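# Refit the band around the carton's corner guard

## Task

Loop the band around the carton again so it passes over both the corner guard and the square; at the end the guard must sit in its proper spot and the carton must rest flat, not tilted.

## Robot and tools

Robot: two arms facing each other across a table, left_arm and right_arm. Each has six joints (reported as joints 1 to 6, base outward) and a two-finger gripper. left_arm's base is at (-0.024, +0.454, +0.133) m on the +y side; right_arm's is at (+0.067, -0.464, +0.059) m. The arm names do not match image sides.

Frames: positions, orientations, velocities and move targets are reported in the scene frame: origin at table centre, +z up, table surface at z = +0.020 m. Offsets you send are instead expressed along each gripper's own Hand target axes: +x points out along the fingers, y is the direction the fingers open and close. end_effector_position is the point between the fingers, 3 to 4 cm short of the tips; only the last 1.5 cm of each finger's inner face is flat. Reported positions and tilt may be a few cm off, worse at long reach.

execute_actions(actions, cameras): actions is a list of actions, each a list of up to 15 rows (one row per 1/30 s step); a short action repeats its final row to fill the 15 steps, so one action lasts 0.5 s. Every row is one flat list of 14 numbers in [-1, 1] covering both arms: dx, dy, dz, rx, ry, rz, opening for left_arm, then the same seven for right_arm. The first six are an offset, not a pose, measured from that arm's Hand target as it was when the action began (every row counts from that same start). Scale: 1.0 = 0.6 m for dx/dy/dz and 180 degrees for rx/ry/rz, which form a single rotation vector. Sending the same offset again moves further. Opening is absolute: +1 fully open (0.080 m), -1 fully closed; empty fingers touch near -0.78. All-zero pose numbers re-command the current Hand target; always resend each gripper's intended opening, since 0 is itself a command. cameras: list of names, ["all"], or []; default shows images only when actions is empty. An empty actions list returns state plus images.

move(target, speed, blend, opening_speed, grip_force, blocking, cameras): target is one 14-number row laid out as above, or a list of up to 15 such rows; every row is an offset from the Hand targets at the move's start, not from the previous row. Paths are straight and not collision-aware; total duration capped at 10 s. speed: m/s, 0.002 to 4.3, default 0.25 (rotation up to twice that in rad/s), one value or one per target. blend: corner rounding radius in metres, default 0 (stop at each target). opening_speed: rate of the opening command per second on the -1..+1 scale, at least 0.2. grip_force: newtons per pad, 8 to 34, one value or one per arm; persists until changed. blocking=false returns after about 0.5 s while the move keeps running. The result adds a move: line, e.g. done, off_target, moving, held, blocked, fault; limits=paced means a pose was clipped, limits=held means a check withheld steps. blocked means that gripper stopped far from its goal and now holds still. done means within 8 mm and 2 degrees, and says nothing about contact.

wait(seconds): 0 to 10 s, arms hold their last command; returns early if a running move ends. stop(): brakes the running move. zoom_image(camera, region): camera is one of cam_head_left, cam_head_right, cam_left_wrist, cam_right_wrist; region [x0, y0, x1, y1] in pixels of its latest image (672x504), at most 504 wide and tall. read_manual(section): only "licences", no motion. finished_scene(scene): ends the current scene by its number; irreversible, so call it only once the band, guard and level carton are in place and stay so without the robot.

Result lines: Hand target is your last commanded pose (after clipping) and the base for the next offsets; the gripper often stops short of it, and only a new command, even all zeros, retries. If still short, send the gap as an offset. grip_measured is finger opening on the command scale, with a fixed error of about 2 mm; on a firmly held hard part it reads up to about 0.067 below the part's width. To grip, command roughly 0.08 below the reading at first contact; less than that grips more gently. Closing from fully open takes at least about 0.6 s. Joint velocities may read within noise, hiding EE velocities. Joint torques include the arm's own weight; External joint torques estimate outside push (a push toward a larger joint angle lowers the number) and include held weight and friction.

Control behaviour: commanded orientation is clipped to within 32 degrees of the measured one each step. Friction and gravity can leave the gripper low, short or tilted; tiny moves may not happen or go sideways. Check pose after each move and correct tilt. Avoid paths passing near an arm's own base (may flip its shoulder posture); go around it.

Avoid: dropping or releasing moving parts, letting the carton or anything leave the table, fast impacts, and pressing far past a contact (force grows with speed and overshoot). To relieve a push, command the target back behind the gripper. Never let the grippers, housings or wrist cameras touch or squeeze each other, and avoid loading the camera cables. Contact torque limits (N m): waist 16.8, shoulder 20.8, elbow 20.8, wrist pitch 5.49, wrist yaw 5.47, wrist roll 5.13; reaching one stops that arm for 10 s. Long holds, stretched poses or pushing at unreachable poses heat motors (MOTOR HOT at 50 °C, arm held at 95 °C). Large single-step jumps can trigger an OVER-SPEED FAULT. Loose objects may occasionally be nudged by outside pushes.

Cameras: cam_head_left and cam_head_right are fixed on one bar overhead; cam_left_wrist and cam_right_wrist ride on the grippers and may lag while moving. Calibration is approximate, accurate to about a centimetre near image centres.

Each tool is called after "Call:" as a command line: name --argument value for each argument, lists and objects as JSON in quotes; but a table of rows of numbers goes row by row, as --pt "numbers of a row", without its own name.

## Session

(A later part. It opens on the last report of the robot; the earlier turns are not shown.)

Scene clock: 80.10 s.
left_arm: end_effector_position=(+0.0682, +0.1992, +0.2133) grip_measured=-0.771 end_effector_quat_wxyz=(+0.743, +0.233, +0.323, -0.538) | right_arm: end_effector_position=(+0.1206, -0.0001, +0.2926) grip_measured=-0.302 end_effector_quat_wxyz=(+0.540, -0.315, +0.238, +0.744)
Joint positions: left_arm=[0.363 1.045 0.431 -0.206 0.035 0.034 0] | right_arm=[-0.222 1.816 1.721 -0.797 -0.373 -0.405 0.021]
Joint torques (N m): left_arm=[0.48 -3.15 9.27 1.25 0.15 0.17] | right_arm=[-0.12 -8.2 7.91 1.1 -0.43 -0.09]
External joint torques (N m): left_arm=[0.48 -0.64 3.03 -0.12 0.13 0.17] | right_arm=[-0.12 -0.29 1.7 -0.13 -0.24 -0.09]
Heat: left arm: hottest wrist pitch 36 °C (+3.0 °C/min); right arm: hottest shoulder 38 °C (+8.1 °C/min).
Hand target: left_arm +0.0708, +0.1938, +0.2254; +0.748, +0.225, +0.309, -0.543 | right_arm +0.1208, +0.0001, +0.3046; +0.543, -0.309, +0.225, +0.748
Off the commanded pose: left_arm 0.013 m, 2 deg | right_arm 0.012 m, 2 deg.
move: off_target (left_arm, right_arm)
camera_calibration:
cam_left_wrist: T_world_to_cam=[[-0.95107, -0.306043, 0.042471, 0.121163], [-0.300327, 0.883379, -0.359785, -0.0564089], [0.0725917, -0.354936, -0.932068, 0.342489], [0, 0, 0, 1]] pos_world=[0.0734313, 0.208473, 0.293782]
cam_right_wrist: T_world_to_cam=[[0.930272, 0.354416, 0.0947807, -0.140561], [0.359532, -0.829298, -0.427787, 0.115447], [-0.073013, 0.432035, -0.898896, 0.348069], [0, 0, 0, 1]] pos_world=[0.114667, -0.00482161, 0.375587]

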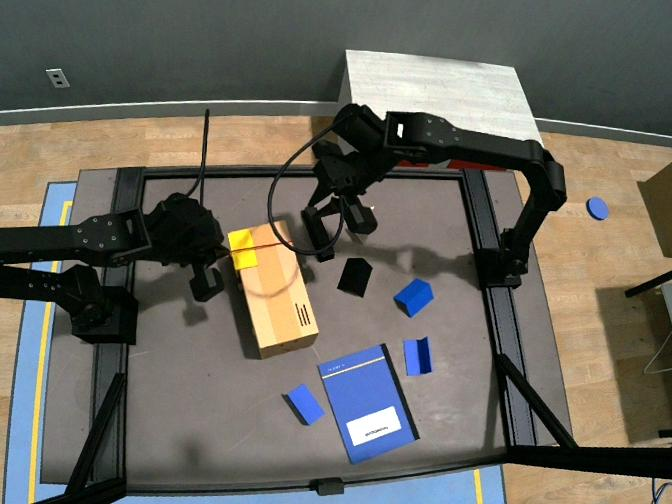

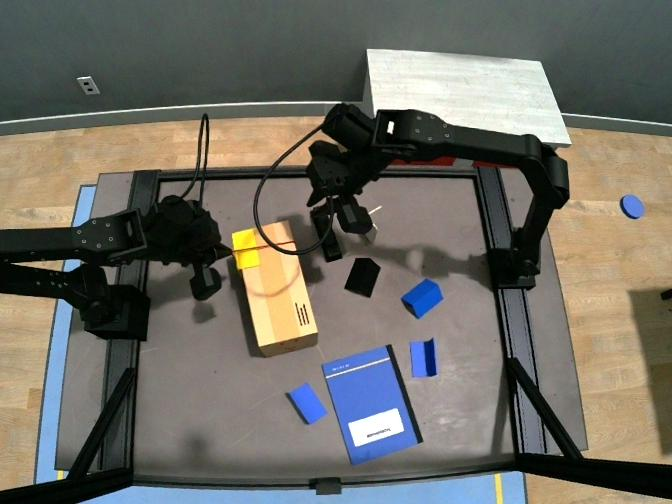

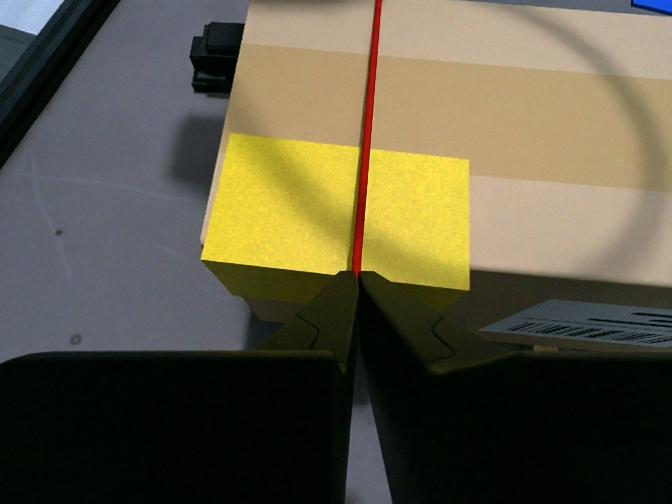

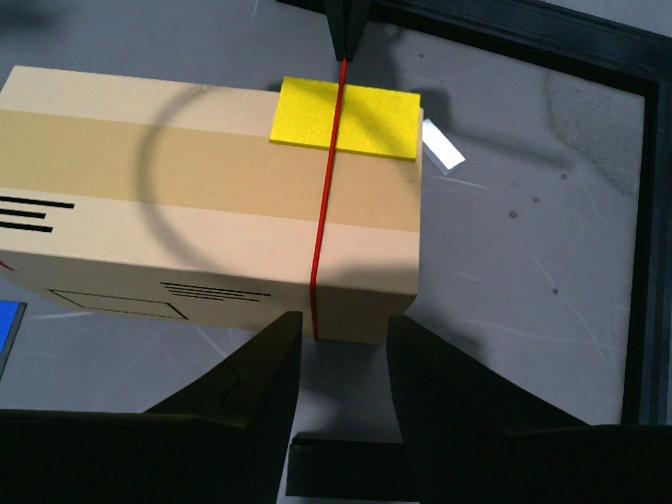

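Call:
move --pt "0.042 0.0 -0.028 0 0 0 -1 0 0 0 0 0 0 -0.3" --pt "0.042 0.0 -0.028 0 0 0 -0.3 0 0 0 0 0 0 -0.3" --cameras '["cam_left_wrist"]' --speed 0.04 --opening_speed 0.5

Call:
move --target '[-0.25,0,0.04,0,0,0,-0.3,0,0,0,0,0,0,-0.3]' --cameras '["all"]' --speed 0.1

Call:
zoom_image --camera "cam_left_wrist" --region '[230, 30, 480, 300]'

Call:
zoom_image --camera "cam_right_wrist" --region '[220, 40, 480, 360]'

Call:
zoom_image --camera "cam_head_left" --region '[200, 200, 330, 370]'

Scene clock: 84.13 s.
left_arm: end_effector_position=(+0.0736, +0.1847, +0.2027) grip_measured=-0.305 end_effector_quat_wxyz=(+0.751, +0.218, +0.302, -0.545) | right_arm: end_effector_position=(+0.1206, -0.0001, +0.2926) grip_measured=-0.302 end_effector_quat_wxyz=(+0.540, -0.315, +0.238, +0.744)
Joint positions: left_arm=[0.363 1.135 0.389 -0.017 0.037 0.034 0.021] | right_arm=[-0.222 1.816 1.721 -0.797 -0.373 -0.405 0.021]
Joint torques (N m): left_arm=[0.13 -1.05 4.96 1.31 0.04 0.1] | right_arm=[-0.16 -8.06 7.84 1.1 -0.43 -0.06]
External joint torques (N m): left_arm=[0.13 1.78 -1 -0.1 0.02 0.1] | right_arm=[-0.16 0 1.53 -0.15 -0.24 -0.06]
Heat: left arm: hottest wrist pitch 36 °C (+3.0 °C/min); right arm: hottest shoulder 38 °C (+8.1 °C/min).
Hand target: left_arm +0.0726, +0.1882, +0.1956; +0.748, +0.225, +0.309, -0.543 | right_arm +0.1208, +0.0001, +0.3046; +0.543, -0.309, +0.225, +0.748
Off the commanded pose: left_arm 0.008 m, 1 deg | right_arm 0.012 m, 2 deg.
move: off_target (right_arm)
camera_calibration:
cam_left_wrist: T_world_to_cam=[[-0.952154, -0.302908, 0.0406049, 0.122118], [-0.292187, 0.863287, -0.411537, -0.0321479], [0.0896042, -0.40371, -0.910488, 0.330425], [0, 0, 0, 1]] pos_world=[0.0772743, 0.198139, 0.282659]
Images, in order (width x height): cam_left_wrist 672x504.

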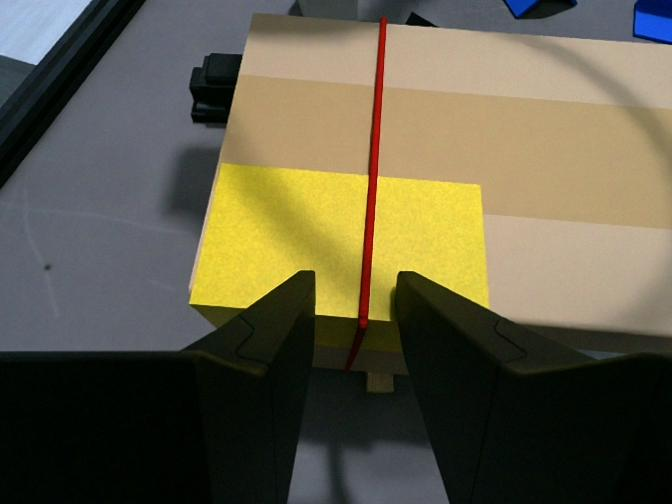

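Scene clock: 86.17 s.
left_arm: end_effector_position=(+0.0449, +0.2738, +0.3106) grip_measured=-0.303 end_effector_quat_wxyz=(+0.745, +0.229, +0.319, -0.539) | right_arm: end_effector_position=(+0.1206, -0.0001, +0.2926) grip_measured=-0.302 end_effector_quat_wxyz=(+0.540, -0.315, +0.238, +0.744)
Joint positions: left_arm=[0.417 0.61 0.695 -0.894 0.072 0.072 0.021] | right_arm=[-0.222 1.816 1.721 -0.797 -0.373 -0.405 0.021]
Joint torques (N m): left_arm=[0.33 -0.34 8.8 1.2 0.14 0.16] | right_arm=[-0.18 -8.1 7.93 1.08 -0.46 -0.1]
External joint torques (N m): left_arm=[0.32 -0.18 2.68 -0.13 0.11 0.16] | right_arm=[-0.28 -0.18 1.75 -0.13 -0.26 -0.1]
Heat: left arm: hottest wrist pitch 36 °C (+3.0 °C/min); right arm: hottest shoulder 39 °C (+9.1 °C/min).
Hand target: left_arm +0.0450, +0.2730, +0.3185; +0.748, +0.225, +0.309, -0.543 | right_arm +0.1208, +0.0001, +0.3046; +0.543, -0.309, +0.225, +0.748
Off the commanded pose: left_arm 0.008 m, 1 deg | right_arm 0.012 m, 2 deg.
move: off_target (right_arm)
camera_calibration:
cam_left_wrist: T_world_to_cam=[[-0.950739, -0.307103, 0.0422298, 0.117976], [-0.300304, 0.878643, -0.371219, -0.0894815], [0.0768976, -0.365614, -0.927585, 0.462659], [0, 0, 0, 1]] pos_world=[0.0497157, 0.284008, 0.390956]
cam_right_wrist: T_world_to_cam=[[0.930272, 0.354416, 0.0947807, -0.140561], [0.359532, -0.829298, -0.427787, 0.115447], [-0.073013, 0.432035, -0.898896, 0.348069], [0, 0, 0, 1]] pos_world=[0.114667, -0.00482161, 0.375587]

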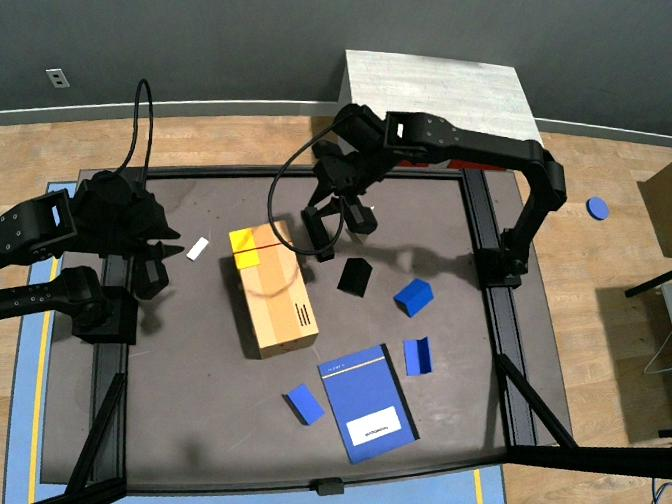

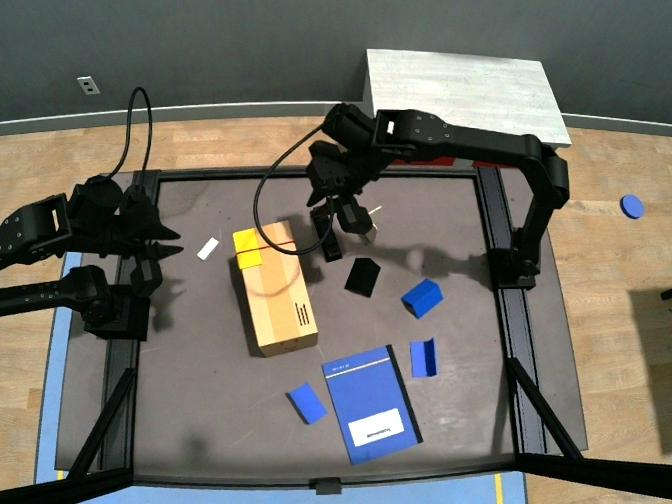

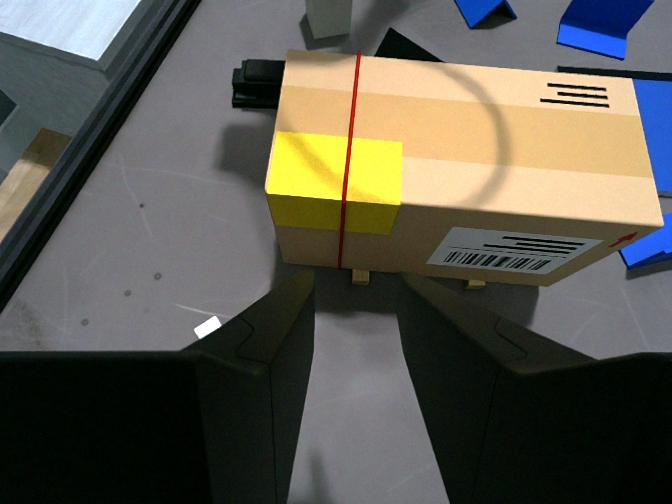

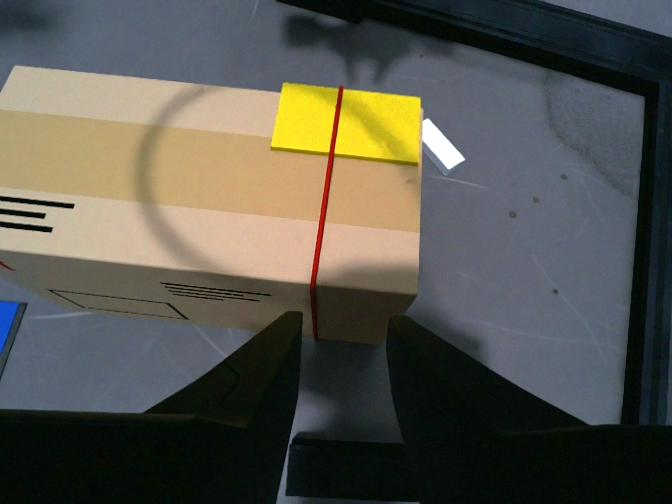

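Scaled by 1.867 from the camera's 672x504 image, which has a finer 960x720 frame.

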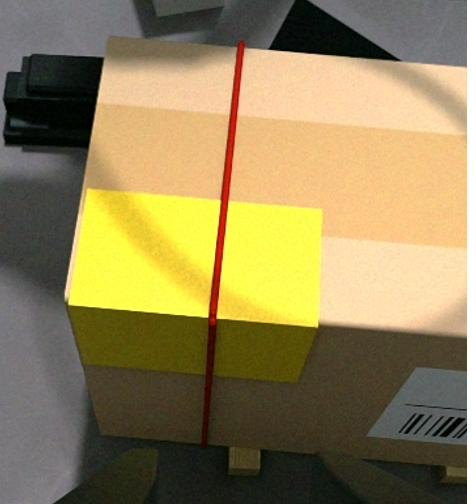

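Scaled by 1.575 from the camera's 672x504 image, which has a finer 960x720 frame.

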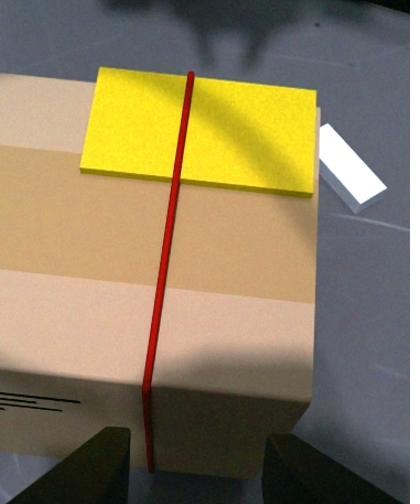

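Scaled by 2.965 from the camera's 672x504 image, which has a finer 960x720 frame.

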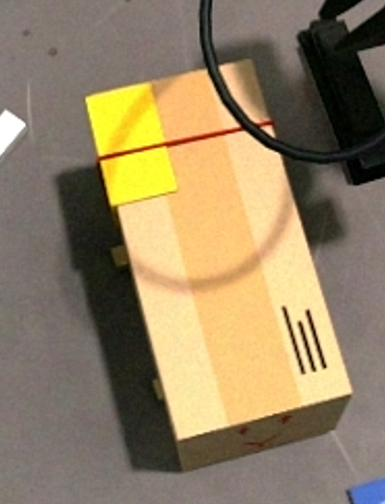

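Call:
finished_scene --scene 2

The scene is finished: the task was done.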